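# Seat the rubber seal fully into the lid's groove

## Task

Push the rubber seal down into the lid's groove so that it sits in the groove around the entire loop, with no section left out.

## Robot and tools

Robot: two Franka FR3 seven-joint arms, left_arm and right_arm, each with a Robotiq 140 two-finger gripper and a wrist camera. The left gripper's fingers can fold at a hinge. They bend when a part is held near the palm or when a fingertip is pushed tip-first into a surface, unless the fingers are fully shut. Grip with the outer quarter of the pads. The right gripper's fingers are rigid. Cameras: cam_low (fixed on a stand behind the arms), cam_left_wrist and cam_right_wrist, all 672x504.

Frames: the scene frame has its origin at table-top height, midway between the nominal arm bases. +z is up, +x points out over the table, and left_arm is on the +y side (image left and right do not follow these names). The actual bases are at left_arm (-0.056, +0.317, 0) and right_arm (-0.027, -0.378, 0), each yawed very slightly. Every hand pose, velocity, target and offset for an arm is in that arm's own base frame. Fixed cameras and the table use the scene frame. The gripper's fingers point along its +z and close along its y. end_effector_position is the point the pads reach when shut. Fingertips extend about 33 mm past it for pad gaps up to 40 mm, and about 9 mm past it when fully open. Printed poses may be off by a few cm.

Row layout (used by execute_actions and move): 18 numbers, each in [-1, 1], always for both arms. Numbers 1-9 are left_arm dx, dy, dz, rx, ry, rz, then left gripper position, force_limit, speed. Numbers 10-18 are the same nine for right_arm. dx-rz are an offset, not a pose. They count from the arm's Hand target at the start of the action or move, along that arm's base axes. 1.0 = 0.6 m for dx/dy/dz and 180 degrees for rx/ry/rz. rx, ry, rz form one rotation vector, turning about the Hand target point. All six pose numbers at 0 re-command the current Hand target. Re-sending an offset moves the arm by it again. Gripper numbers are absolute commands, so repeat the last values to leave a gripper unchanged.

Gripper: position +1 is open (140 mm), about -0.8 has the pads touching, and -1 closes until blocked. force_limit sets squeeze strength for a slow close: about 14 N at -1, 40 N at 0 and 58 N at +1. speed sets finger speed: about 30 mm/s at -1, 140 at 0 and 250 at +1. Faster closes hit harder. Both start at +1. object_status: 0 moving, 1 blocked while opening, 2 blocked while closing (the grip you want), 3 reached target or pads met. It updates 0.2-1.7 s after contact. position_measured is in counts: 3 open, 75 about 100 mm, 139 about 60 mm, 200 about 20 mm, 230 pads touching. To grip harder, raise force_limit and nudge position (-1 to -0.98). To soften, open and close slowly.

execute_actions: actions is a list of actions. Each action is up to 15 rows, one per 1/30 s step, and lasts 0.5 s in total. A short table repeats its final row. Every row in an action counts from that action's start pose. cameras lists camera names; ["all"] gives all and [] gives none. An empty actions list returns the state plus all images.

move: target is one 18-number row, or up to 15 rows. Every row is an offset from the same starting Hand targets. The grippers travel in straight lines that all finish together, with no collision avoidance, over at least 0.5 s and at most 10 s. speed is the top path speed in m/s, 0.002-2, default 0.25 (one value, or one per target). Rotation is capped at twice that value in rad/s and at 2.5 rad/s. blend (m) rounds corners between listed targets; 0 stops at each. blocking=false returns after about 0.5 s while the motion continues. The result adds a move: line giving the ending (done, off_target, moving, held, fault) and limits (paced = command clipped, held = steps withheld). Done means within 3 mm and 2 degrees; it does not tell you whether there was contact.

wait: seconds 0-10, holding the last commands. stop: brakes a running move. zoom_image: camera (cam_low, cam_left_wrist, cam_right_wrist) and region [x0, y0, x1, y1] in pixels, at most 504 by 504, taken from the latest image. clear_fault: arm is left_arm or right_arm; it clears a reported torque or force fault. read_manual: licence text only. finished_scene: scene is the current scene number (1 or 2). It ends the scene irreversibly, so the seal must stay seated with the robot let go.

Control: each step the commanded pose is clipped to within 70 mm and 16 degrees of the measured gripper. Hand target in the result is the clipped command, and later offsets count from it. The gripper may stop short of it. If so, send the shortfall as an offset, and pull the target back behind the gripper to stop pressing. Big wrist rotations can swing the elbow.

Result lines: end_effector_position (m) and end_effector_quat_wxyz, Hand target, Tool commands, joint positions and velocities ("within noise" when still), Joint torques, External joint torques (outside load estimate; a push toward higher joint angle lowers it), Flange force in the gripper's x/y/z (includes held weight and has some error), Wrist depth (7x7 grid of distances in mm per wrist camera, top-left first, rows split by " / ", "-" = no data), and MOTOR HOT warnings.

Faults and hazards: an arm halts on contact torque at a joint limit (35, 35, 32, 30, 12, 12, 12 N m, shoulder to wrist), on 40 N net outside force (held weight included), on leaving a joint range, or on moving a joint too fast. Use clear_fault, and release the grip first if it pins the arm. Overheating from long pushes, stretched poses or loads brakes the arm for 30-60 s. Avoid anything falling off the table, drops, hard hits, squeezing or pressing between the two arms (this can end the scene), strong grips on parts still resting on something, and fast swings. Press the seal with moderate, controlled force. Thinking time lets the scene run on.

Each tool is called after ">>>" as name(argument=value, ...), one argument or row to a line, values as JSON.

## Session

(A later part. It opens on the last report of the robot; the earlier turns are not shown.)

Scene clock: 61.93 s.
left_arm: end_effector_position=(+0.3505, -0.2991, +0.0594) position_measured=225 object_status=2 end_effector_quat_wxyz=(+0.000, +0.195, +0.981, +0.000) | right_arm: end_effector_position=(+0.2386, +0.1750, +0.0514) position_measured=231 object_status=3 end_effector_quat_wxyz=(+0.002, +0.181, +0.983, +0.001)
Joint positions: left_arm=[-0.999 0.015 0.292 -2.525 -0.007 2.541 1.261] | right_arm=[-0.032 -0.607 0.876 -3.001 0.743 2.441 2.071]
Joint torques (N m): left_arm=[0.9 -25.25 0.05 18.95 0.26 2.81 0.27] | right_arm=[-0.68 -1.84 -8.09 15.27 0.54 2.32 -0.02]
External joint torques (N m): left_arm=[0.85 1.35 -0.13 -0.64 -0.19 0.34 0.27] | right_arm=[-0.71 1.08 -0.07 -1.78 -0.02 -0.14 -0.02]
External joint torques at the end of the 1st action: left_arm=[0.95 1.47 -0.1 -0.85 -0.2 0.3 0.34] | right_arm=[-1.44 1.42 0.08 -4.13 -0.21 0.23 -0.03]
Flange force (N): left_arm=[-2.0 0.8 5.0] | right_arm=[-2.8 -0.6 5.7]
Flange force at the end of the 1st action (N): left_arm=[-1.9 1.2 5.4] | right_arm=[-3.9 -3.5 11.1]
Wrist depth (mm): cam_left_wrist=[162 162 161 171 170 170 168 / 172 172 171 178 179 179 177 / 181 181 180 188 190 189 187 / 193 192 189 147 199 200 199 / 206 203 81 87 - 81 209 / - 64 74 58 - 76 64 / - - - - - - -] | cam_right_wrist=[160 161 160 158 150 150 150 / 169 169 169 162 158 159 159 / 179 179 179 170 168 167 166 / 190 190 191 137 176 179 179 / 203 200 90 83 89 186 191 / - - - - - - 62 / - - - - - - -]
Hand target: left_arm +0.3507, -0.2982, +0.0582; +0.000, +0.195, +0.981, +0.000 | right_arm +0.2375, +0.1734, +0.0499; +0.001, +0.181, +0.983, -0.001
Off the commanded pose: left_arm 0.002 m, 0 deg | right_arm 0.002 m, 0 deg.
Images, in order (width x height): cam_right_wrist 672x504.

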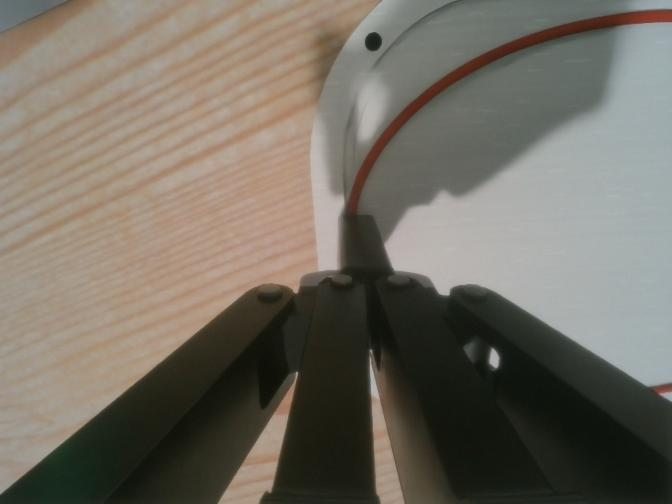

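>>> move(
  target=[0,0,0,0,0,0,-1,-1,-1,0,0,0.03,0,0,0,-0.81,-1,0.2],
  speed=0.05,
  cameras=["cam_left_wrist", "cam_right_wrist"],
)

>>> zoom_image(
  camera="cam_right_wrist",
  region=[300, 60, 480, 260],
)

Scene clock: 63.27 s.
left_arm: end_effector_position=(+0.3505, -0.2991, +0.0594) position_measured=225 object_status=2 end_effector_quat_wxyz=(+0.000, +0.195, +0.981, +0.000) | right_arm: end_effector_position=(+0.2377, +0.1730, +0.0673) position_measured=231 object_status=3 end_effector_quat_wxyz=(+0.001, +0.181, +0.983, +0.000)
Joint positions: left_arm=[-0.999 0.015 0.292 -2.525 -0.007 2.541 1.261] | right_arm=[-0.017 -0.681 0.837 -2.995 0.722 2.358 2.073]
Joint velocities: left_arm=[within noise] | right_arm=[-0.001 0 0 0 0 -0.004 0]
Joint torques (N m): left_arm=[0.84 -25.3 0.07 18.9 0.25 2.8 0.29] | right_arm=[0.13 -2.89 -9.38 17.44 0.45 2.28 0.21]
External joint torques (N m): left_arm=[0.95 1.4 0.04 -0.84 -0.2 0.3 0.29] | right_arm=[0.18 -0.9 -0.7 -0.33 -0.17 -0.17 0.21]
Flange force (N): left_arm=[-1.7 1.3 5.1] | right_arm=[3.7 -4.9 -6.3]
Wrist depth (mm): cam_left_wrist=[163 163 161 171 170 169 168 / 172 172 170 178 180 178 178 / 182 181 180 189 190 189 187 / 193 192 189 121 199 199 198 / 206 203 81 87 - 81 210 / - 64 74 58 - 76 64 / - - - - - - -] | cam_right_wrist=[174 174 175 173 166 164 164 / 186 184 185 181 173 174 174 / 195 196 195 185 184 183 184 / 206 207 208 154 192 195 195 / 221 218 90 83 89 203 208 / - - - - - - 65 / - - - - - - -]
Hand target: left_arm +0.3507, -0.2982, +0.0582; +0.000, +0.195, +0.981, +0.000 | right_arm +0.2375, +0.1734, +0.0679; +0.001, +0.181, +0.983, -0.001
Off the commanded pose: left_arm 0.002 m, 0 deg | right_arm 0.001 m, 0 deg.
move: done
Images, in order (width x height): cam_left_wrist 672x504, cam_right_wrist 672x504.

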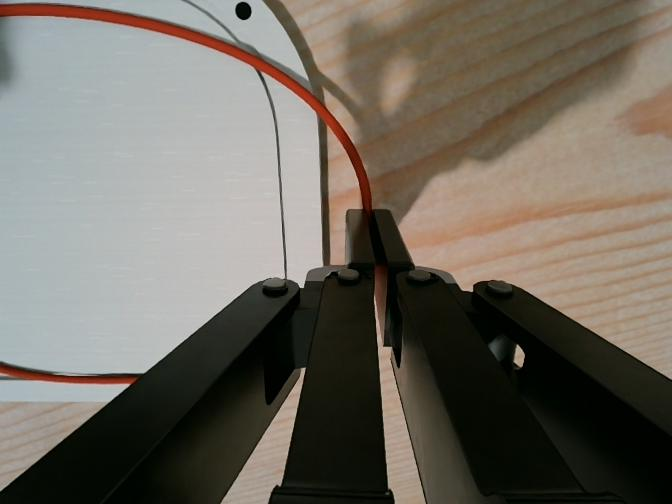

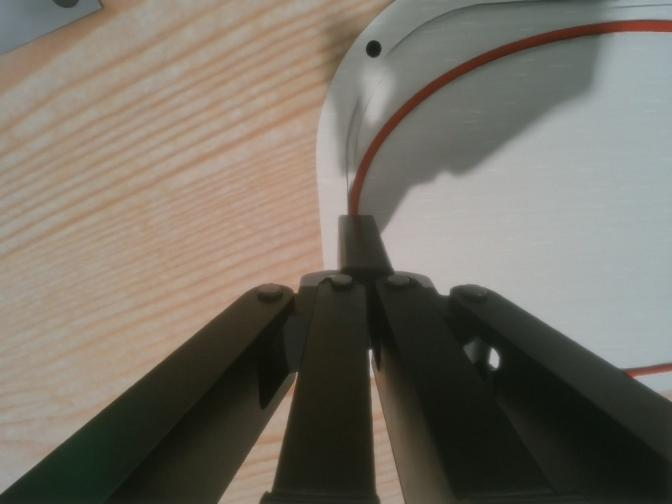

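Scaled by 2.520 from the camera's 672x504 image, which has a finer 960x720 frame.

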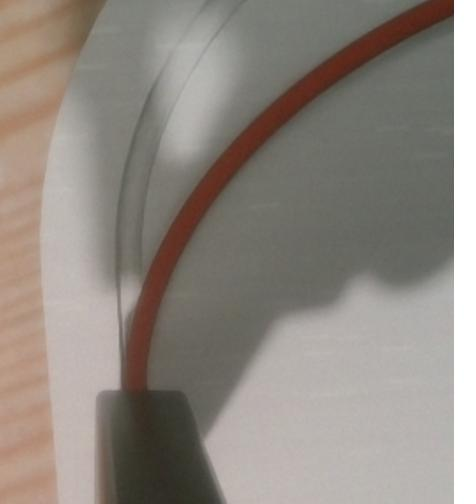

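>>> move(
  target=[
    [0,0,0.008,0,0,0,-1,-1,-1,0,0,0,0,0,0,-0.81,-1,0.2],
    [-0.024,-0.0587,0.008,0,0,0,-1,-1,-1,0,0,0,0,0,0,-0.81,-1,0.2],
    [-0.024,-0.0587,0.0015,0,0,0,-1,-1,-1,0,0,0,0,0,0,-0.81,-1,0.2],
  ],
  speed=[0.05,0.1,0.04],
  cameras=["cam_left_wrist","cam_right_wrist"],
)

>>> zoom_image(
  camera="cam_left_wrist",
  region=[260, 40, 460, 260],
)

Scene clock: 65.97 s.
left_arm: end_effector_position=(+0.3374, -0.3323, +0.0602) position_measured=225 object_status=2 end_effector_quat_wxyz=(+0.000, +0.199, +0.980, +0.001) | right_arm: end_effector_position=(+0.2375, +0.1730, +0.0673) position_measured=231 object_status=3 end_effector_quat_wxyz=(+0.001, +0.181, +0.983, +0.000)
Joint positions: left_arm=[-1.036 0.047 0.256 -2.481 -0.019 2.527 1.206] | right_arm=[-0.017 -0.682 0.837 -2.995 0.722 2.357 2.073]
Joint velocities: left_arm=[0 0 -0.001 0 -0.002 0.005 -0.003] | right_arm=[within noise]
Joint torques (N m): left_arm=[0.46 -26.82 -0.15 19.29 0.06 2.8 -0.24] | right_arm=[-0.05 -2.91 -9.1 17.51 0.57 2.18 0.21]
External joint torques (N m): left_arm=[0.52 1.3 -0.48 -0.49 -0.4 0.34 -0.24] | right_arm=[-0.03 -0.91 -0.41 -0.35 -0.05 -0.28 0.21]
Flange force (N): left_arm=[-1.5 -1.0 4.5] | right_arm=[3.5 -4.3 -5.9]
Wrist depth (mm): cam_left_wrist=[163 164 162 163 171 170 169 / 172 175 171 170 180 179 179 / 182 182 180 180 190 190 189 / 193 192 189 147 199 201 200 / 206 202 81 87 - 81 211 / - 64 74 58 - 76 64 / - - - - - - -] | cam_right_wrist=[174 174 174 173 164 166 165 / 186 184 185 181 173 173 173 / 195 195 195 185 184 184 183 / 207 207 207 155 194 194 195 / 221 218 90 83 89 95 208 / - - - - - - 65 / - - - - - - -]
Hand target: left_arm +0.3363, -0.3334, +0.0591; +0.000, +0.195, +0.981, +0.000 | right_arm +0.2375, +0.1734, +0.0679; +0.001, +0.181, +0.983, -0.001
Off the commanded pose: left_arm 0.002 m, 0 deg | right_arm 0.001 m, 0 deg.
move: done
Images, in order (width x height): cam_left_wrist 672x504, cam_right_wrist 672x504.

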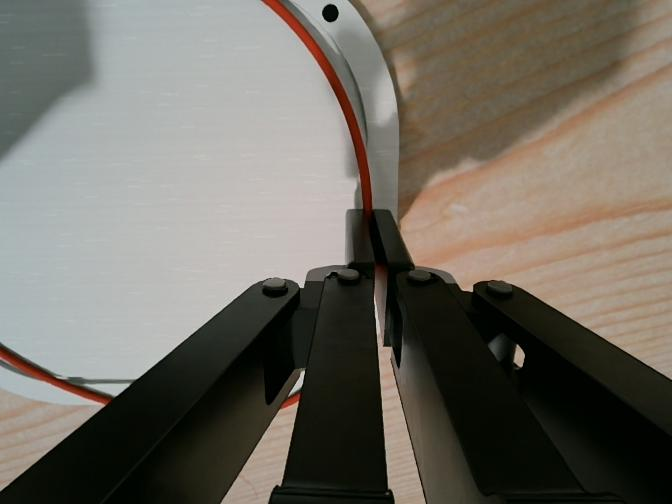

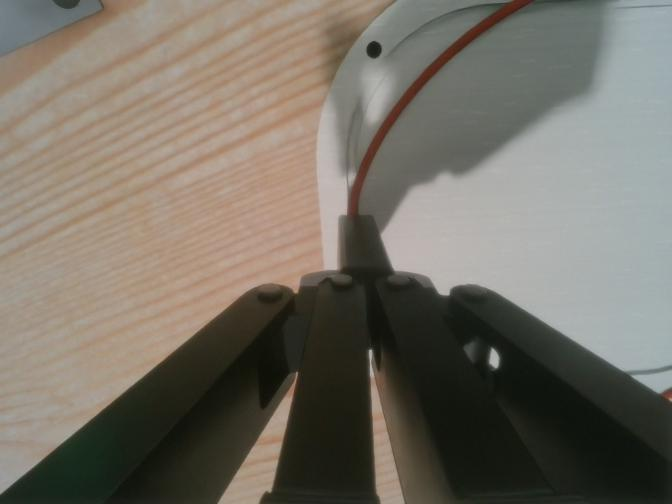

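Scaled by 2.291 from the camera's 672x504 image, which has a finer 960x720 frame.

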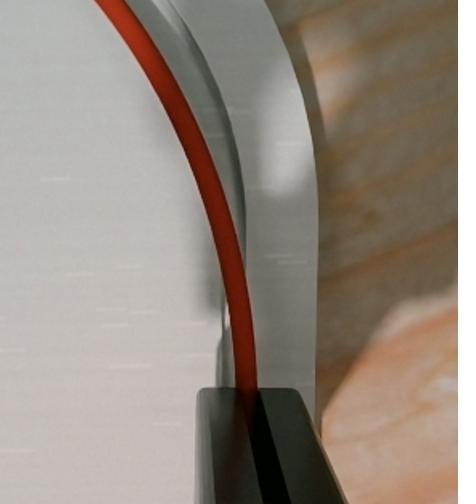

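>>> move(
  target=[
    [-0.0016,-0.0038,0.002,0,0,0,-1,-1,-1,0,0,0,0,0,0,-0.81,-1,0.2],
    [-0.0016,-0.0038,-0.003,0,0,0,-1,-1,-1,0,0,0,0,0,0,-0.81,-1,0.2],
  ],
  speed=[0.03,0.03],
  cameras=["cam_left_wrist"],
)

>>> zoom_image(
  camera="cam_left_wrist",
  region=[260, 40, 460, 260],
)

Scene clock: 67.53 s.
left_arm: end_effector_position=(+0.3365, -0.3345, +0.0583) position_measured=225 object_status=2 end_effector_quat_wxyz=(+0.000, +0.197, +0.980, +0.001) | right_arm: end_effector_position=(+0.2375, +0.1730, +0.0673) position_measured=231 object_status=3 end_effector_quat_wxyz=(+0.001, +0.181, +0.983, +0.000)
Joint positions: left_arm=[-1.038 0.054 0.253 -2.479 -0.021 2.531 1.201] | right_arm=[-0.017 -0.682 0.837 -2.995 0.722 2.357 2.073]
Joint velocities: left_arm=[0 0.001 0 0 -0.002 0.005 -0.001] | right_arm=[within noise]
Joint torques (N m): left_arm=[0.45 -26.91 -0.22 19.28 0.05 2.85 -0.16] | right_arm=[-0.08 -2.94 -9 17.49 0.59 2.19 0.19]
External joint torques (N m): left_arm=[0.4 1.5 -0.7 -0.57 -0.4 0.35 -0.16] | right_arm=[-0.09 -1.01 -0.38 -0.24 -0.02 -0.23 0.19]
Flange force (N): left_arm=[-1.7 -1.3 5.2] | right_arm=[3.4 -4.1 -5.9]
Wrist depth (mm): cam_left_wrist=[161 163 160 161 169 168 168 / 170 171 169 168 176 178 177 / 181 180 179 177 189 188 186 / 192 190 188 147 198 198 199 / 204 200 81 87 - 81 209 / - 64 74 58 - 76 64 / - - - - - - -] | cam_right_wrist=[174 175 175 173 164 164 164 / 186 184 184 180 174 174 173 / 195 195 195 186 180 183 184 / 208 206 207 155 194 195 195 / 220 218 90 83 89 95 212 / - - - - - - 65 / - - - - - - -]
Hand target: left_arm +0.3353, -0.3357, +0.0573; +0.000, +0.195, +0.981, +0.000 | right_arm +0.2375, +0.1734, +0.0679; +0.001, +0.181, +0.983, -0.001
Off the commanded pose: left_arm 0.002 m, 0 deg | right_arm 0.001 m, 0 deg.
move: done
Images, in order (width x height): cam_left_wrist 672x504.

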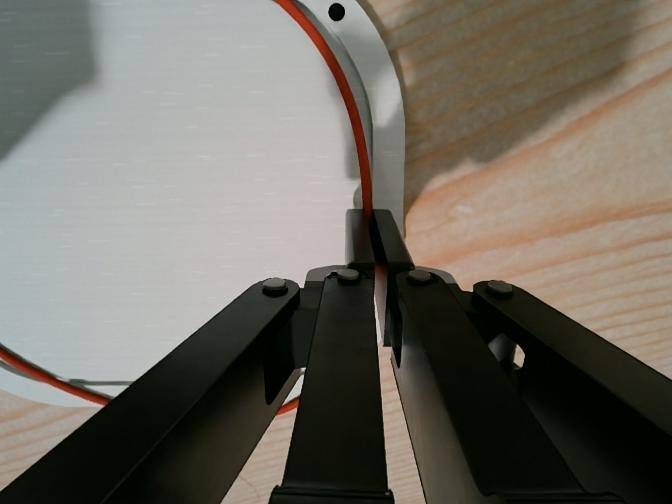

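Scaled by 2.291 from the camera's 672x504 image, which has a finer 960x720 frame.

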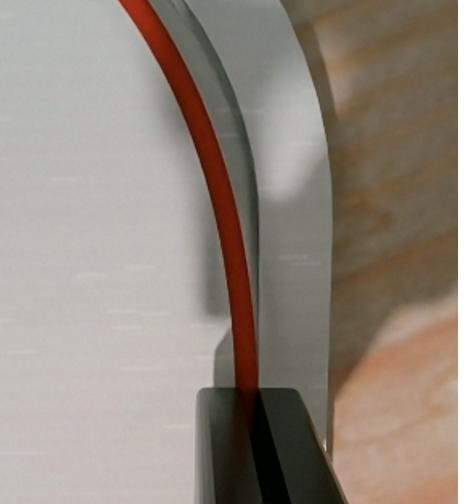

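>>> execute_actions(
  actions=[
    [[0,0,-0.002,0,0,0,-1,-1,-1,0,0,0,0,0,0,-0.81,-1,0.2]],
    [[0,0,-0.00167,0,0,0,-1,-1,-1,0,0,0,0,0,0,-0.81,-1,0.2]],
    [[0,0,-0.00167,0,0,0,-1,-1,-1,0,0,0,0,0,0,-0.81,-1,0.2]],
  ],
)

Scene clock: 69.40 s.
left_arm: end_effector_position=(+0.3368, -0.3350, +0.0554) position_measured=225 object_status=2 end_effector_quat_wxyz=(+0.001, +0.196, +0.981, +0.000) | right_arm: end_effector_position=(+0.2375, +0.1730, +0.0673) position_measured=231 object_status=3 end_effector_quat_wxyz=(+0.001, +0.181, +0.983, +0.000)
Joint positions: left_arm=[-1.038 0.061 0.252 -2.48 -0.025 2.54 1.201] | right_arm=[-0.017 -0.682 0.837 -2.995 0.722 2.357 2.073]
Joint torques (N m): left_arm=[0.59 -27.04 -0.12 18.87 0.07 2.82 -0.04] | right_arm=[-0.04 -2.93 -9.09 17.48 0.58 2.18 0.17]
External joint torques (N m): left_arm=[0.64 1.59 -0.56 -0.89 -0.37 0.32 -0.04] | right_arm=[-0.08 -0.91 -0.46 -0.33 -0.03 -0.26 0.17]
External joint torques at the end of the 1st action: left_arm=[0.65 1.56 -0.44 -0.72 -0.36 0.33 -0.11] | right_arm=[-0.1 -0.95 -0.41 -0.36 -0.02 -0.23 0.21]
External joint torques at the end of the 2nd action: left_arm=[0.64 1.42 -0.59 -0.72 -0.38 0.34 -0.06] | right_arm=[-0.05 -0.9 -0.47 -0.39 -0.04 -0.26 0.21]
Flange force (N): left_arm=[-1.3 -0.3 5.5] | right_arm=[3.2 -4.3 -5.8]
Flange force at the end of the 1st action (N): left_arm=[-1.6 -0.5 5.3] | right_arm=[3.4 -4.3 -5.7]
Flange force at the end of the 2nd action (N): left_arm=[-1.3 -0.5 5.1] | right_arm=[3.5 -4.5 -5.8]
Wrist depth (mm): cam_left_wrist=[157 160 157 157 167 166 165 / 167 168 166 166 173 176 174 / 178 176 176 175 184 185 185 / 189 188 186 147 195 196 196 / 201 198 81 87 - 81 205 / - 64 74 58 - 76 64 / - - - - - - -] | cam_right_wrist=[174 175 174 173 165 165 164 / 187 184 185 181 173 173 173 / 195 195 195 186 184 183 183 / 207 207 207 155 195 195 195 / 221 218 90 83 89 203 208 / - - - - - - 65 / - - - - - - -]
Hand target: left_arm +0.3353, -0.3357, +0.0541; +0.000, +0.195, +0.981, +0.000 | right_arm +0.2375, +0.1734, +0.0679; +0.001, +0.181, +0.983, -0.001
Off the commanded pose: left_arm 0.002 m, 0 deg | right_arm 0.001 m, 0 deg.

>>> execute_actions(
  actions=[
    [[0,0,-0.00167,0,0,0,-1,-1,-1,0,0,0,0,0,0,-0.81,-1,0.2]],
    [[0,0,-0.00167,0,0,0,-1,-1,-1,0,0,0,0,0,0,-0.81,-1,0.2]],
  ],
  cameras=["cam_left_wrist"],
)

>>> zoom_image(
  camera="cam_left_wrist",
  region=[260, 40, 460, 260],
)

Scene clock: 70.73 s.
left_arm: end_effector_position=(+0.3367, -0.3350, +0.0534) position_measured=225 object_status=2 end_effector_quat_wxyz=(+0.001, +0.196, +0.981, +0.000) | right_arm: end_effector_position=(+0.2375, +0.1730, +0.0673) position_measured=231 object_status=3 end_effector_quat_wxyz=(+0.001, +0.181, +0.983, +0.000)
Joint positions: left_arm=[-1.038 0.066 0.252 -2.48 -0.027 2.545 1.201] | right_arm=[-0.017 -0.682 0.837 -2.995 0.722 2.357 2.073]
Joint torques (N m): left_arm=[0.69 -27.16 -0.06 18.74 0.07 2.84 0.05] | right_arm=[-0.08 -2.95 -9.15 17.53 0.59 2.18 0.19]
External joint torques (N m): left_arm=[0.71 1.59 -0.57 -0.97 -0.37 0.33 0.05] | right_arm=[-0.08 -0.95 -0.51 -0.28 -0.03 -0.26 0.19]
External joint torques at the end of the 1st action: left_arm=[0.75 1.48 -0.59 -0.78 -0.39 0.34 -0.01] | right_arm=[-0.06 -1.02 -0.39 -0.34 -0.02 -0.25 0.2]
Flange force (N): left_arm=[-1.1 0.0 5.6] | right_arm=[3.3 -4.4 -6.1]
Flange force at the end of the 1st action (N): left_arm=[-1.4 -0.2 5.3] | right_arm=[3.7 -4.5 -6.1]
Wrist depth (mm): cam_left_wrist=[155 158 156 155 165 164 163 / 165 166 163 164 172 173 172 / 176 175 175 173 181 183 183 / 187 184 183 147 193 194 193 / 198 195 81 87 - 81 204 / - 64 74 58 - 76 64 / - - - - - - -] | cam_right_wrist=[175 174 175 173 165 166 164 / 186 185 185 181 173 174 174 / 194 195 196 186 183 184 184 / 207 206 207 136 195 192 198 / 220 218 90 83 89 97 208 / - - - - - - 65 / - - - - - - -]
Hand target: left_arm +0.3353, -0.3357, +0.0521; +0.000, +0.195, +0.981, +0.000 | right_arm +0.2375, +0.1734, +0.0679; +0.001, +0.181, +0.983, -0.001
Off the commanded pose: left_arm 0.002 m, 0 deg | right_arm 0.001 m, 0 deg.
Images, in order (width x height): cam_left_wrist 672x504.

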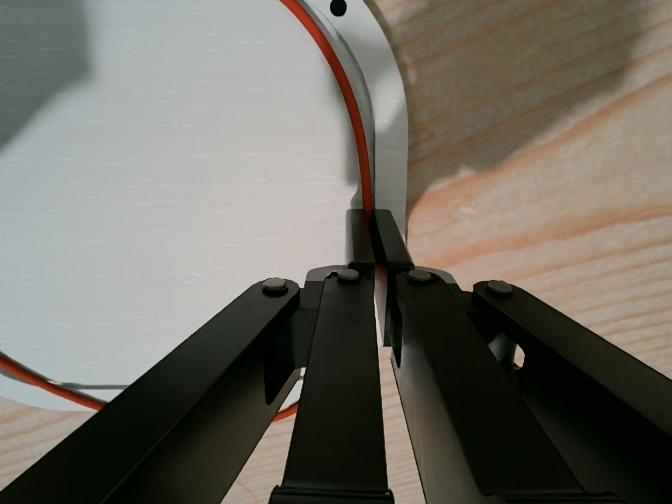

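Scaled by 2.291 from the camera's 672x504 image, which has a finer 960x720 frame.

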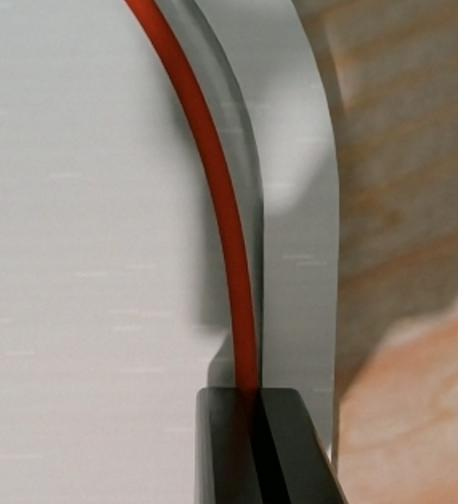

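>>> execute_actions(
  actions=[
    [[0.0007,0.0016,-0.00167,0,0,0,-1,-1,-1,0,0,0,0,0,0,-0.81,-1,0.2]],
    [[0,0,-0.00167,0,0,0,-1,-1,-1,0,0,0,0,0,0,-0.81,-1,0.2]],
  ],
  cameras=["cam_left_wrist"],
)

>>> zoom_image(
  camera="cam_left_wrist",
  region=[260, 40, 460, 260],
)

Scene clock: 72.17 s.
left_arm: end_effector_position=(+0.3365, -0.3347, +0.0514) position_measured=225 object_status=2 end_effector_quat_wxyz=(+0.001, +0.195, +0.981, +0.000) | right_arm: end_effector_position=(+0.2375, +0.1730, +0.0673) position_measured=231 object_status=3 end_effector_quat_wxyz=(+0.001, +0.181, +0.983, +0.000)
Joint positions: left_arm=[-1.038 0.07 0.252 -2.482 -0.03 2.551 1.201] | right_arm=[-0.017 -0.682 0.837 -2.995 0.722 2.357 2.073]
Joint torques (N m): left_arm=[0.71 -27.15 0.35 18.69 0.06 2.8 0.18] | right_arm=[-0.07 -2.88 -9.07 17.49 0.59 2.18 0.2]
External joint torques (N m): left_arm=[0.71 1.52 -0.21 -0.76 -0.37 0.32 0.18] | right_arm=[-0.03 -0.87 -0.39 -0.32 -0.03 -0.27 0.2]
External joint torques at the end of the 1st action: left_arm=[0.68 1.43 -0.27 -0.83 -0.37 0.31 0.16] | right_arm=[-0.08 -0.94 -0.48 -0.3 -0.02 -0.27 0.19]
Flange force (N): left_arm=[-1.9 0.4 5.5] | right_arm=[3.4 -4.1 -5.6]
Flange force at the end of the 1st action (N): left_arm=[-1.4 0.4 5.2] | right_arm=[3.4 -4.4 -6.0]
Wrist depth (mm): cam_left_wrist=[154 156 153 153 163 162 161 / 164 164 162 162 170 171 170 / 174 173 172 171 179 181 181 / 185 183 182 147 189 192 191 / 195 193 81 87 - 82 201 / - 64 74 58 - 76 64 / - - - - - - -] | cam_right_wrist=[174 174 174 173 165 166 164 / 186 184 185 181 173 174 173 / 195 195 196 186 184 183 184 / 208 207 207 122 197 195 195 / 221 218 90 83 89 203 209 / - - - - - - 65 / - - - - - - -]
Hand target: left_arm +0.3358, -0.3347, +0.0501; +0.000, +0.195, +0.981, +0.000 | right_arm +0.2375, +0.1734, +0.0679; +0.001, +0.181, +0.983, -0.001
Off the commanded pose: left_arm 0.002 m, 0 deg | right_arm 0.001 m, 0 deg.
Images, in order (width x height): cam_left_wrist 672x504.

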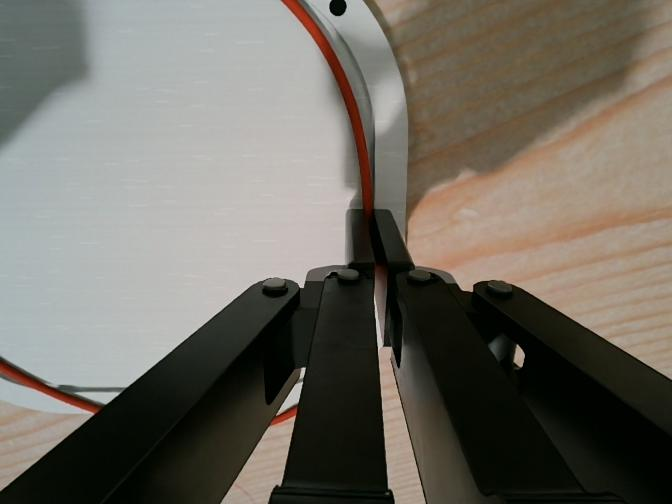

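Scaled by 2.291 from the camera's 672x504 image, which has a finer 960x720 frame.

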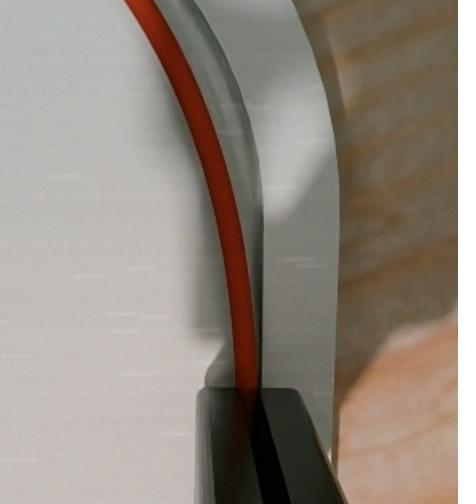

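>>> execute_actions(
  actions=[
    [[0.0003,0.0007,-0.00167,0,0,0,-1,-1,-1,0,0,0,0,0,0,-0.81,-1,0.2]],
    [[0,0,-0.00167,0,0,0,-1,-1,-1,0,0,0,0,0,0,-0.81,-1,0.2]],
    [[0,0,-0.00167,0,0,0,-1,-1,-1,0,0,0,0,0,0,-0.81,-1,0.2]],
  ],
  cameras=["cam_left_wrist"],
)

>>> zoom_image(
  camera="cam_left_wrist",
  region=[260, 40, 460, 260],
)

Scene clock: 74.07 s.
left_arm: end_effector_position=(+0.3365, -0.3344, +0.0485) position_measured=225 object_status=2 end_effector_quat_wxyz=(+0.001, +0.194, +0.981, +0.000) | right_arm: end_effector_position=(+0.2375, +0.1730, +0.0673) position_measured=231 object_status=3 end_effector_quat_wxyz=(+0.001, +0.181, +0.983, +0.000)
Joint positions: left_arm=[-1.038 0.077 0.252 -2.484 -0.033 2.559 1.202] | right_arm=[-0.017 -0.682 0.837 -2.995 0.722 2.357 2.073]
Joint torques (N m): left_arm=[0.67 -27.12 0.36 18.55 0.06 2.91 0.35] | right_arm=[-0.08 -2.91 -9.12 17.49 0.58 2.19 0.14]
External joint torques (N m): left_arm=[0.81 1.73 -0.12 -0.84 -0.38 0.42 0.35] | right_arm=[-0.1 -0.95 -0.49 -0.26 -0.03 -0.24 0.14]
External joint torques at the end of the 1st action: left_arm=[0.71 1.42 -0.25 -0.73 -0.36 0.34 0.29] | right_arm=[-0.08 -0.95 -0.4 -0.3 -0.02 -0.25 0.22]
External joint torques at the end of the 2nd action: left_arm=[0.72 1.45 -0.22 -0.78 -0.38 0.34 0.31] | right_arm=[-0.06 -0.93 -0.48 -0.21 -0.01 -0.24 0.19]
Flange force (N): left_arm=[-2.4 0.8 6.5] | right_arm=[3.1 -4.4 -6.0]
Flange force at the end of the 1st action (N): left_arm=[-1.9 0.6 5.4] | right_arm=[3.4 -4.2 -5.8]
Flange force at the end of the 2nd action (N): left_arm=[-1.9 0.7 5.5] | right_arm=[3.2 -4.1 -5.9]
Wrist depth (mm): cam_left_wrist=[- 152 151 151 160 160 159 / 161 160 160 159 167 169 168 / 171 169 169 167 177 178 177 / 183 180 179 147 187 189 188 / 193 190 81 87 - 82 197 / - 64 74 58 - 76 64 / - - - - - - -] | cam_right_wrist=[174 174 174 173 164 166 167 / 186 184 184 180 173 174 174 / 195 195 195 186 183 183 183 / 207 208 207 154 195 195 198 / 221 218 90 83 89 203 209 / - - - - - - 65 / - - - - - - -]
Hand target: left_arm +0.3359, -0.3343, +0.0470; +0.000, +0.195, +0.981, +0.000 | right_arm +0.2375, +0.1734, +0.0679; +0.001, +0.181, +0.983, -0.001
Off the commanded pose: left_arm 0.002 m, 0 deg | right_arm 0.001 m, 0 deg.
Images, in order (width x height): cam_left_wrist 672x504.

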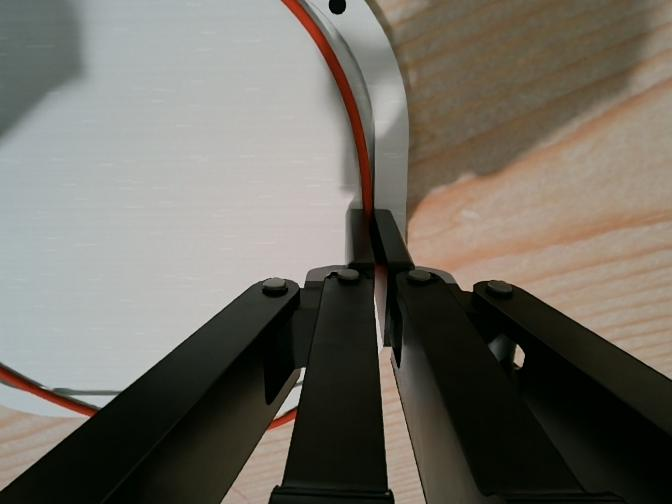

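Scaled by 2.291 from the camera's 672x504 image, which has a finer 960x720 frame.

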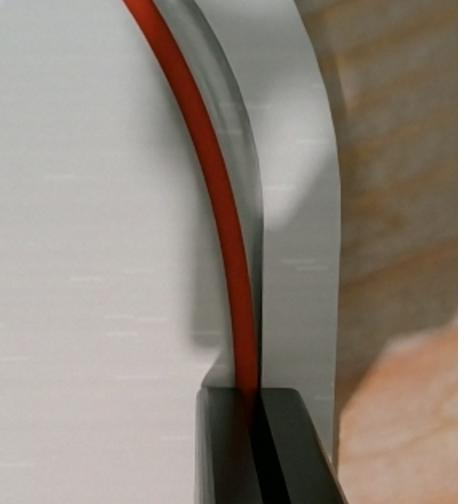

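>>> move(
  target=[
    [0,0,0,0,0,0,-0.6,-1,-0.5,0,0,0,0,0,0,-0.81,-1,0.2],
    [0,0,0.025,0,0,0,-0.6,-1,-0.5,0,0,0,0,0,0,-0.81,-1,0.2],
  ],
  speed=[0.03,0.05],
  cameras=["cam_left_wrist","cam_right_wrist"],
)

>>> zoom_image(
  camera="cam_left_wrist",
  region=[260, 80, 460, 300],
)

Scene clock: 75.80 s.
left_arm: end_effector_position=(+0.3354, -0.3353, +0.0614) position_measured=205 object_status=3 end_effector_quat_wxyz=(+0.000, +0.197, +0.980, -0.001) | right_arm: end_effector_position=(+0.2375, +0.1730, +0.0673) position_measured=231 object_status=3 end_effector_quat_wxyz=(+0.001, +0.181, +0.983, +0.000)
Joint positions: left_arm=[-1.038 0.045 0.252 -2.48 -0.024 2.525 1.201] | right_arm=[-0.017 -0.682 0.837 -2.995 0.722 2.357 2.073]
Joint velocities: left_arm=[0.001 -0.002 -0.001 -0.001 -0.001 -0.003 -0.001] | right_arm=[within noise]
Joint torques (N m): left_arm=[0.71 -27.88 0.46 19.57 0.75 2.27 -0.25] | right_arm=[-0.12 -2.96 -9.07 17.5 0.59 2.18 0.22]
External joint torques (N m): left_arm=[0.62 0.39 0.01 -0.32 0.29 -0.22 -0.25] | right_arm=[-0.09 -1.04 -0.41 -0.27 -0.03 -0.26 0.22]
Flange force (N): left_arm=[0.3 0.3 0.0] | right_arm=[3.6 -4.4 -6.3]
Wrist depth (mm): cam_left_wrist=[165 164 163 164 172 171 170 / 174 174 172 172 180 181 179 / 185 184 182 181 190 191 189 / 196 194 191 188 159 202 201 / 209 202 93 87 - 83 211 / - 64 77 67 - 77 68 / - - - - - - -] | cam_right_wrist=[174 174 175 173 164 164 164 / 187 184 185 180 173 173 173 / 195 194 195 186 183 184 183 / 207 208 207 154 195 195 195 / 221 218 90 83 89 202 208 / - - - - - - 65 / - - - - - - -]
Hand target: left_arm +0.3359, -0.3343, +0.0620; +0.000, +0.195, +0.981, +0.000 | right_arm +0.2375, +0.1734, +0.0679; +0.001, +0.181, +0.983, -0.001
Off the commanded pose: left_arm 0.001 m, 0 deg | right_arm 0.001 m, 0 deg.
move: done
Images, in order (width x height): cam_left_wrist 672x504, cam_right_wrist 672x504.

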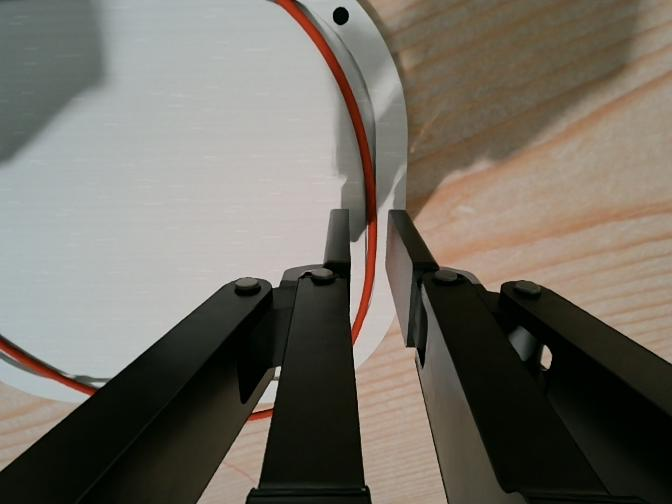

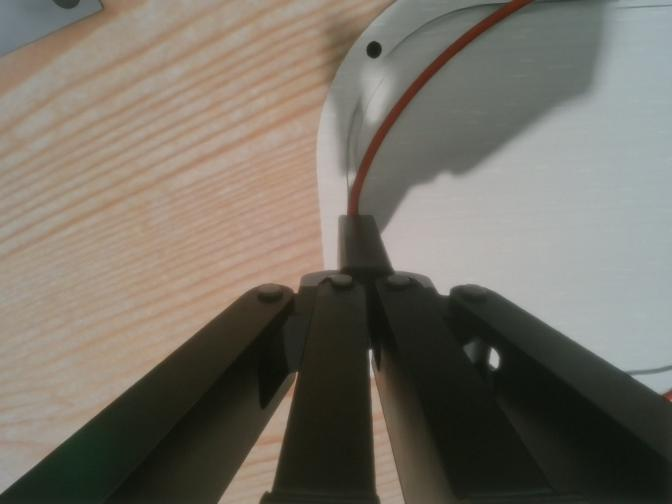

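Scaled by 2.291 from the camera's 672x504 image, which has a finer 960x720 frame.

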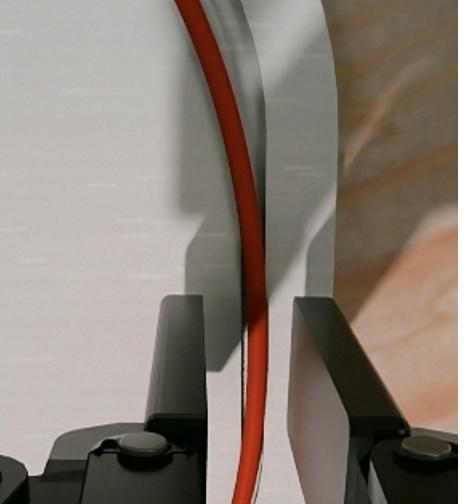

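>>> move(
  target=[
    [0.0013,0.003,0,0,0,0,-1,-1,-0.3,0,0,0,0,0,0,-0.81,-1,0.2],
    [0.0013,0.003,-0.0175,0,0,0,-1,-1,-0.3,0,0,0,0,0,0,-0.81,-1,0.2],
  ],
  speed=0.05,
)

>>> execute_actions(
  actions=[
    [[0,0,-0.00167,0,0,0,-1,-1,-0.3,0,0,0,0,0,0,-0.81,-1,0.2]],
    [[0,0,-0.00167,0,0,0,-1,-1,-0.3,0,0,0,0,0,0,-0.81,-1,0.2]],
    [[0,0,-0.00167,0,0,0,-1,-1,-0.3,0,0,0,0,0,0,-0.81,-1,0.2]],
  ],
)

Scene clock: 77.80 s.
left_arm: end_effector_position=(+0.3366, -0.3329, +0.0527) position_measured=232 object_status=3 end_effector_quat_wxyz=(+0.000, +0.194, +0.981, +0.000) | right_arm: end_effector_position=(+0.2375, +0.1730, +0.0673) position_measured=231 object_status=3 end_effector_quat_wxyz=(+0.001, +0.181, +0.983, +0.000)
Joint positions: left_arm=[-1.038 0.064 0.255 -2.485 -0.027 2.547 1.201] | right_arm=[-0.017 -0.682 0.837 -2.995 0.722 2.357 2.073]
Joint torques (N m): left_arm=[0.8 -27.01 0.32 18.89 0.08 2.78 0.35] | right_arm=[-0.1 -2.91 -9.13 17.56 0.6 2.19 0.19]
External joint torques (N m): left_arm=[0.8 1.53 -0.2 -0.65 -0.36 0.3 0.35] | right_arm=[-0.08 -0.95 -0.46 -0.29 -0.02 -0.26 0.19]
Flange force (N): left_arm=[-2.6 0.6 5.5] | right_arm=[3.4 -4.3 -6.0]
Wrist depth (mm): cam_left_wrist=[155 157 156 156 164 163 162 / 165 165 163 163 173 173 172 / 175 174 173 172 181 182 181 / 186 185 183 146 192 193 193 / 198 194 79 87 - 81 202 / - 64 76 - - 75 64 / - - - - - - -] | cam_right_wrist=[174 175 175 173 164 164 165 / 185 184 185 181 173 174 174 / 194 195 195 185 183 183 - / 207 207 207 136 196 195 195 / 221 218 90 83 89 202 209 / - - - - - - 65 / - - - - - - -]
Hand target: left_arm +0.3367, -0.3325, +0.0515; +0.000, +0.195, +0.981, +0.000 | right_arm +0.2375, +0.1734, +0.0679; +0.001, +0.181, +0.983, -0.001
Off the commanded pose: left_arm 0.001 m, 0 deg | right_arm 0.001 m, 0 deg.
move: done

Scene clock: 79.50 s.
left_arm: end_effector_position=(+0.3371, -0.3332, +0.0504) position_measured=232 object_status=3 end_effector_quat_wxyz=(+0.001, +0.194, +0.981, +0.000) | right_arm: end_effector_position=(+0.2375, +0.1730, +0.0673) position_measured=231 object_status=3 end_effector_quat_wxyz=(+0.001, +0.181, +0.983, +0.000)
Joint positions: left_arm=[-1.038 0.071 0.255 -2.485 -0.032 2.555 1.204] | right_arm=[-0.017 -0.682 0.837 -2.995 0.722 2.357 2.073]
Joint torques (N m): left_arm=[1.17 -26.48 0.76 18.51 0.19 2.92 0.32] | right_arm=[-0.04 -2.91 -9.05 17.45 0.57 2.18 0.17]
External joint torques (N m): left_arm=[1.1 2.11 0.13 -0.9 -0.24 0.44 0.32] | right_arm=[-0.03 -0.95 -0.39 -0.31 -0.05 -0.25 0.17]
External joint torques at the end of the 1st action: left_arm=[0.73 1.59 -0.3 -0.82 -0.37 0.24 0.3] | right_arm=[-0.03 -0.99 -0.38 -0.21 -0.02 -0.25 0.16]
External joint torques at the end of the 2nd action: left_arm=[0.72 1.45 -0.21 -0.7 -0.37 0.34 0.23] | right_arm=[-0.19 -0.92 -0.48 -0.27 -0.02 -0.26 0.17]
Flange force (N): left_arm=[-3.1 1.1 7.2] | right_arm=[3.5 -4.3 -5.9]
Flange force at the end of the 1st action (N): left_arm=[-2.2 0.5 5.6] | right_arm=[3.5 -4.2 -6.0]
Flange force at the end of the 2nd action (N): left_arm=[-2.0 0.5 5.4] | right_arm=[2.8 -4.1 -5.8]
Wrist depth (mm): cam_left_wrist=[- 155 154 154 163 162 160 / 163 163 160 161 170 170 169 / 172 173 171 170 179 181 180 / 184 182 182 147 190 191 190 / 196 192 79 87 - 81 200 / - 64 76 - - 75 64 / - - - - - - -] | cam_right_wrist=[174 174 175 173 165 164 163 / 186 184 185 180 174 174 173 / 195 195 195 185 183 184 183 / 206 207 206 154 195 195 195 / 221 218 90 83 89 202 205 / - - - - - - 62 / - - - - - - -]
Hand target: left_arm +0.3367, -0.3325, +0.0485; +0.000, +0.195, +0.981, +0.000 | right_arm +0.2375, +0.1734, +0.0679; +0.001, +0.181, +0.983, -0.001
Off the commanded pose: left_arm 0.002 m, 0 deg | right_arm 0.001 m, 0 deg.

>>> execute_actions(
  actions=[
    [[0,0,-0.00167,0,0,0,-1,-1,-0.3,0,0,0,0,0,0,-0.81,-1,0.2]],
    [[0,0,-0.00083,0,0,0,-1,-1,-0.3,0,0,0,0,0,0,-0.81,-1,0.2]],
    [[0,0,-0.00083,0,0,0,-1,-1,-0.3,0,0,0,0,0,0,-0.81,-1,0.2]],
  ],
)

Scene clock: 81.37 s.
left_arm: end_effector_position=(+0.3370, -0.3334, +0.0484) position_measured=232 object_status=3 end_effector_quat_wxyz=(+0.001, +0.194, +0.981, +0.000) | right_arm: end_effector_position=(+0.2375, +0.1730, +0.0673) position_measured=231 object_status=3 end_effector_quat_wxyz=(+0.001, +0.181, +0.983, +0.000)
Joint positions: left_arm=[-1.038 0.076 0.254 -2.486 -0.034 2.56 1.206] | right_arm=[-0.017 -0.682 0.837 -2.995 0.722 2.357 2.073]
Joint torques (N m): left_arm=[0.88 -26.64 0.56 18.35 0.08 2.93 0.29] | right_arm=[-0.11 -2.96 -9.06 17.45 0.58 2.19 0.21]
External joint torques (N m): left_arm=[0.79 1.96 -0.13 -0.92 -0.34 0.46 0.29] | right_arm=[-0.1 -0.96 -0.4 -0.4 -0.04 -0.26 0.21]
External joint torques at the end of the 1st action: left_arm=[0.99 1.8 -0.11 -0.97 -0.2 0.29 0.27] | right_arm=[-0.01 -0.93 -0.38 -0.33 -0.03 -0.25 0.18]
External joint torques at the end of the 2nd action: left_arm=[0.88 1.67 -0.15 -0.98 -0.34 0.3 0.33] | right_arm=[-0.04 -0.96 -0.51 -0.2 -0.02 -0.24 0.19]
Flange force (N): left_arm=[-2.5 0.6 7.1] | right_arm=[3.5 -4.5 -5.9]
Flange force at the end of the 1st action (N): left_arm=[-2.1 1.0 6.0] | right_arm=[3.6 -4.3 -5.8]
Flange force at the end of the 2nd action (N): left_arm=[-1.9 1.0 6.0] | right_arm=[3.3 -4.3 -6.1]
Wrist depth (mm): cam_left_wrist=[- 152 152 152 160 160 158 / 161 161 159 159 167 169 168 / 171 170 169 168 177 178 177 / 185 181 180 147 187 189 188 / 194 190 79 87 - 82 198 / - 64 76 - - 75 64 / - - - - - - -] | cam_right_wrist=[174 174 175 173 164 164 165 / 187 184 184 180 174 174 171 / 195 194 196 186 184 183 185 / 207 207 207 155 194 195 196 / 221 218 90 83 89 203 208 / - - - - - - 65 / - - - - - - -]
Hand target: left_arm +0.3367, -0.3325, +0.0465; +0.000, +0.195, +0.981, +0.000 | right_arm +0.2375, +0.1734, +0.0679; +0.001, +0.181, +0.983, -0.001
Off the commanded pose: left_arm 0.002 m, 0 deg | right_arm 0.001 m, 0 deg.

>>> execute_actions(
  actions=[
    [[0,0,-0.00125,0,0,0,-1,-1,-0.3,0,0,0,0,0,0,-0.81,-1,0.2]],
    [[0,0,-0.00125,0,0,0,-1,-1,-0.3,0,0,0,0,0,0,-0.81,-1,0.2]],
  ],
)

Scene clock: 82.80 s.
left_arm: end_effector_position=(+0.3370, -0.3336, +0.0483) position_measured=232 object_status=3 end_effector_quat_wxyz=(+0.001, +0.194, +0.981, -0.001) | right_arm: end_effector_position=(+0.2375, +0.1730, +0.0673) position_measured=231 object_status=3 end_effector_quat_wxyz=(+0.001, +0.181, +0.983, +0.000)
Joint positions: left_arm=[-1.038 0.076 0.254 -2.486 -0.036 2.561 1.207] | right_arm=[-0.017 -0.682 0.837 -2.995 0.722 2.357 2.073]
Joint torques (N m): left_arm=[1.34 -24.94 0.85 18.11 0.2 3.37 0.28] | right_arm=[-0.04 -2.86 -9.09 17.54 0.59 2.19 0.21]
External joint torques (N m): left_arm=[1.29 3.85 0.18 -1.31 -0.23 0.87 0.28] | right_arm=[-0.05 -0.89 -0.44 -0.3 -0.03 -0.26 0.21]
External joint torques at the end of the 1st action: left_arm=[1.1 3 0.14 -1.17 -0.29 0.64 0.31] | right_arm=[-0.02 -0.97 -0.43 -0.19 -0.02 -0.26 0.2]
Flange force (N): left_arm=[-5.5 0.3 12.8] | right_arm=[3.3 -4.1 -5.7]
Flange force at the end of the 1st action (N): left_arm=[-4.2 0.7 10.1] | right_arm=[3.5 -4.1 -6.1]
Wrist depth (mm): cam_left_wrist=[- 153 151 151 160 159 159 / 161 161 158 159 167 168 167 / - 170 169 168 177 178 178 / 183 180 179 147 187 189 187 / 193 190 79 87 - 81 197 / - 64 76 - - 75 64 / - - - - - - -] | cam_right_wrist=[174 175 174 173 164 164 164 / 186 184 184 178 171 173 173 / 195 195 194 186 186 181 181 / 206 207 207 136 195 196 196 / 220 218 90 83 89 204 208 / - - - - - - 65 / - - - - - - -]
Hand target: left_arm +0.3367, -0.3325, +0.0450; +0.000, +0.195, +0.981, +0.000 | right_arm +0.2375, +0.1734, +0.0679; +0.001, +0.181, +0.983, -0.001
Off the commanded pose: left_arm 0.003 m, 0 deg | right_arm 0.001 m, 0 deg.

>>> move(
  target=[
    [0,0,0.06,0,0,0,-1,-1,-0.3,0,0,0.15,0,0,0,-0.81,-1,0.2],
    [0,0,0.25,0,0,0,-1,-1,-0.3,0.08,-0.45,0.3,0,0,0,-0.81,-1,0.2],
    [-0.0528,-0.1708,0.42,0,0,0,-1,-1,-0.3,0.08,-0.45,0.35,0,0,0,-0.81,-1,0.2],
  ],
  speed=[0.15,0.25,0.25],
  blend=[0.02,0.03,0],
  cameras=["cam_left_wrist"],
)

>>> zoom_image(
  camera="cam_left_wrist",
  region=[200, 20, 500, 290],
)

Scene clock: 86.63 s.
left_arm: end_effector_position=(+0.3061, -0.4351, +0.2983) position_measured=232 object_status=3 end_effector_quat_wxyz=(+0.003, +0.199, +0.980, -0.001) | right_arm: end_effector_position=(+0.2860, -0.0962, +0.2774) position_measured=231 object_status=3 end_effector_quat_wxyz=(+0.002, +0.184, +0.983, +0.000)
Joint positions: left_arm=[-1.104 -0.097 0.139 -1.978 0.017 1.886 1.001] | right_arm=[-0.306 -0.839 -0.016 -2.647 -0.011 1.811 1.627]
Joint velocities: left_arm=[0 0 -0.001 0 0 -0.002 -0.006] | right_arm=[within noise]
Joint torques (N m): left_arm=[0.7 -27.59 -0.78 24.77 0.33 2.26 -0.21] | right_arm=[0.33 -4.44 -1.4 24.61 0.53 2.18 -0.2]
External joint torques (N m): left_arm=[0.72 1.32 -0.24 -0.13 -0.4 -0.25 -0.21] | right_arm=[0.32 -0.21 -0.99 -0.12 -0.27 -0.28 -0.2]
Flange force (N): left_arm=[-3.2 -2.1 0.1] | right_arm=[1.3 -2.3 -0.4]
Wrist depth (mm): cam_left_wrist=[388 387 380 379 380 378 376 / 415 408 398 392 396 401 397 / 435 431 422 418 431 422 418 / 465 456 455 121 445 447 448 / 496 486 79 87 - 81 470 / - 64 76 - - 75 64 / - - - - - - -] | cam_right_wrist=[355 357 357 360 362 360 352 / 378 378 378 381 380 384 377 / 1171 395 401 398 404 404 403 / 1246 426 425 122 424 432 430 / 1356 1322 89 83 89 449 465 / - - - - - - 65 / - - - - - - -]
Hand target: left_arm +0.3050, -0.4350, +0.2970; +0.000, +0.195, +0.981, +0.000 | right_arm +0.2855, -0.0966, +0.2779; +0.001, +0.181, +0.983, -0.001
Off the commanded pose: left_arm 0.002 m, 1 deg | right_arm 0.001 m, 0 deg.
move: done
Images, in order (width x height): cam_left_wrist 672x504.

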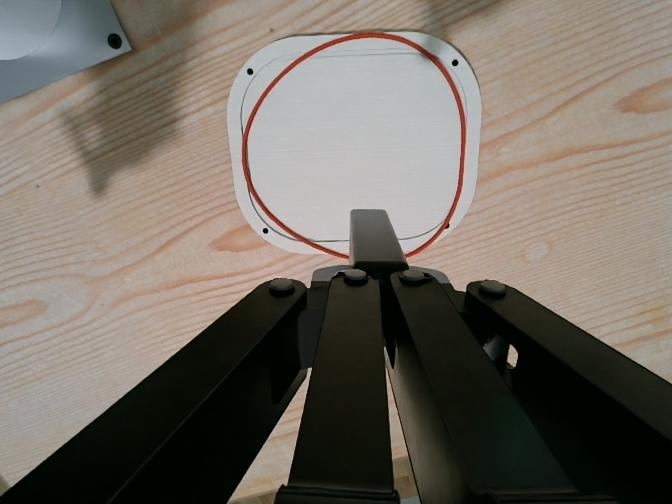

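Scaled by 1.680 from the camera's 672x504 image, which has a finer 960x720 frame.

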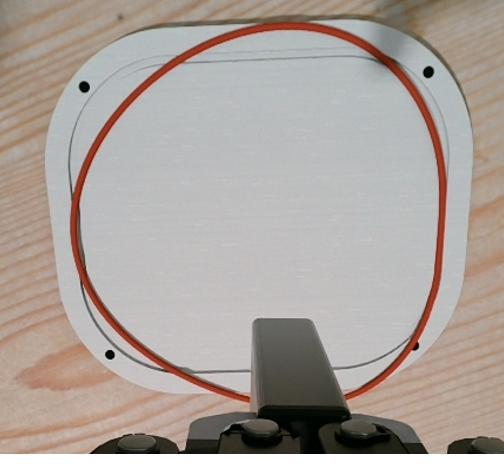

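>>> zoom_image(
  camera="cam_left_wrist",
  region=[230, 30, 330, 110],
)

>>> zoom_image(
  camera="cam_left_wrist",
  region=[390, 30, 490, 110],
)

>>> zoom_image(
  camera="cam_left_wrist",
  region=[230, 180, 330, 260],
)

>>> zoom_image(
  camera="cam_left_wrist",
  region=[390, 180, 490, 260],
)

Scaled by 5.040 from the camera's 672x504 image, which has a finer 960x720 frame.

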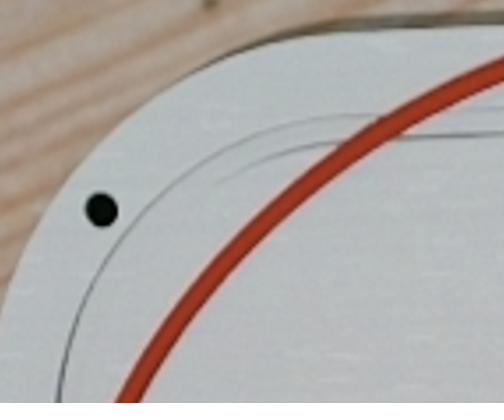

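Scaled by 5.040 from the camera's 672x504 image, which has a finer 960x720 frame.

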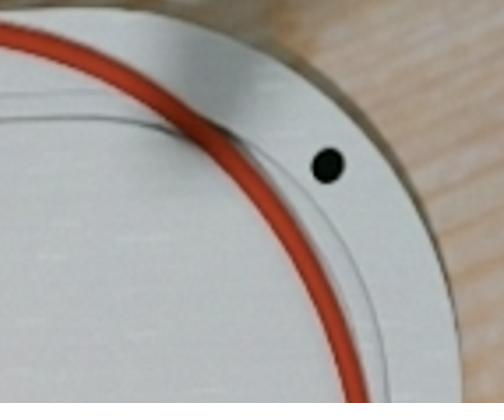

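Scaled by 5.040 from the camera's 672x504 image, which has a finer 960x720 frame.

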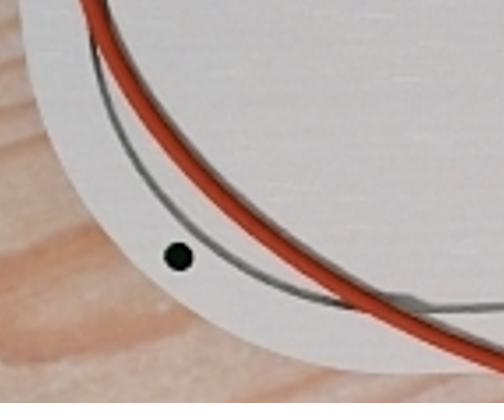

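Scaled by 5.040 from the camera's 672x504 image, which has a finer 960x720 frame.

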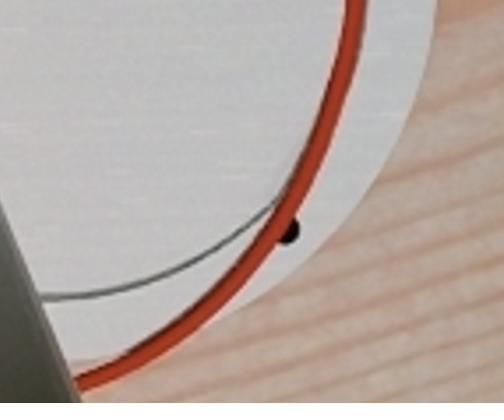

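>>> move(
  target=[
    [-0.1722,0.0705,-0.2,0,0,0.508,-0.5,-1,-0.3,0,0,0,0,0,0,-0.81,-1,0.2],
    [-0.1722,0.0705,-0.378,0,0,0.508,-0.5,-1,-0.3,0,0,0,0,0,0,-0.81,-1,0.2],
  ],
  speed=[0.4,0.15],
  blend=[0.02,0],
  cameras=["cam_left_wrist"],
)

Scene clock: 94.00 s.
left_arm: end_effector_position=(+0.2012, -0.3924, +0.0709) position_measured=192 object_status=3 end_effector_quat_wxyz=(-0.001, -0.565, +0.825, +0.000) | right_arm: end_effector_position=(+0.2860, -0.0962, +0.2774) position_measured=231 object_status=3 end_effector_quat_wxyz=(+0.002, +0.184, +0.983, +0.000)
Joint positions: left_arm=[-0.841 -0.066 -0.258 -2.584 -0.032 2.52 -0.701] | right_arm=[-0.306 -0.839 -0.016 -2.647 -0.011 1.811 1.626]
Joint velocities: left_arm=[0 0 0.001 0 -0.001 0 -0.006] | right_arm=[within noise]
Joint torques (N m): left_arm=[0.71 -23.91 0.03 19.99 0.75 2.98 -0.2] | right_arm=[0.07 -4.43 -1.17 24.57 0.61 2.18 -0.12]
External joint torques (N m): left_arm=[0.74 1.19 -0.34 -0.1 0.28 0.33 -0.2] | right_arm=[0.1 -0.22 -0.73 -0.17 -0.19 -0.28 -0.12]
Flange force (N): left_arm=[2.3 -2.6 4.5] | right_arm=[1.5 -1.8 -0.3]
Wrist depth (mm): cam_left_wrist=[169 170 170 170 180 179 180 / 179 180 179 179 190 190 189 / 190 191 191 190 201 201 201 / 203 202 200 146 152 214 214 / 217 81 93 205 - 84 222 / - 64 - 243 - - 68 / - - - 265 - - -] | cam_right_wrist=[355 355 359 358 361 359 352 / 377 376 376 379 378 382 375 / 1204 401 399 404 405 406 404 / 1225 423 424 122 422 432 426 / 1331 1314 89 83 89 449 461 / - - - - - - 65 / - - - - - - -]
Hand target: left_arm +0.2017, -0.3927, +0.0702; +0.000, -0.566, +0.824, +0.000 | right_arm +0.2855, -0.0966, +0.2779; +0.001, +0.181, +0.983, -0.001
Off the commanded pose: left_arm 0.001 m, 0 deg | right_arm 0.001 m, 0 deg.
move: done; limits=paced
Images, in order (width x height): cam_left_wrist 672x504.

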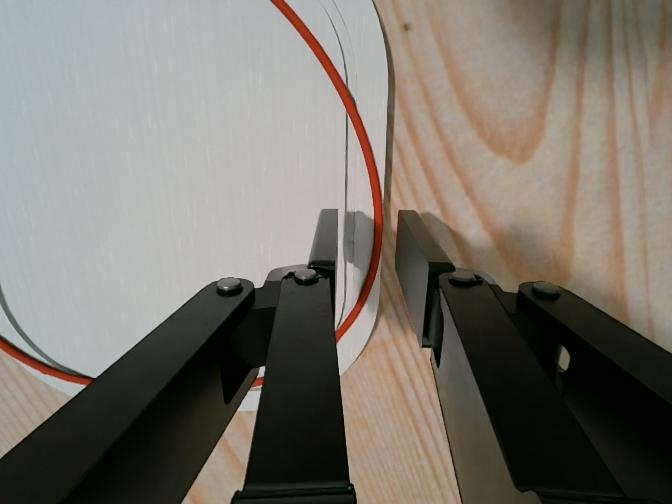

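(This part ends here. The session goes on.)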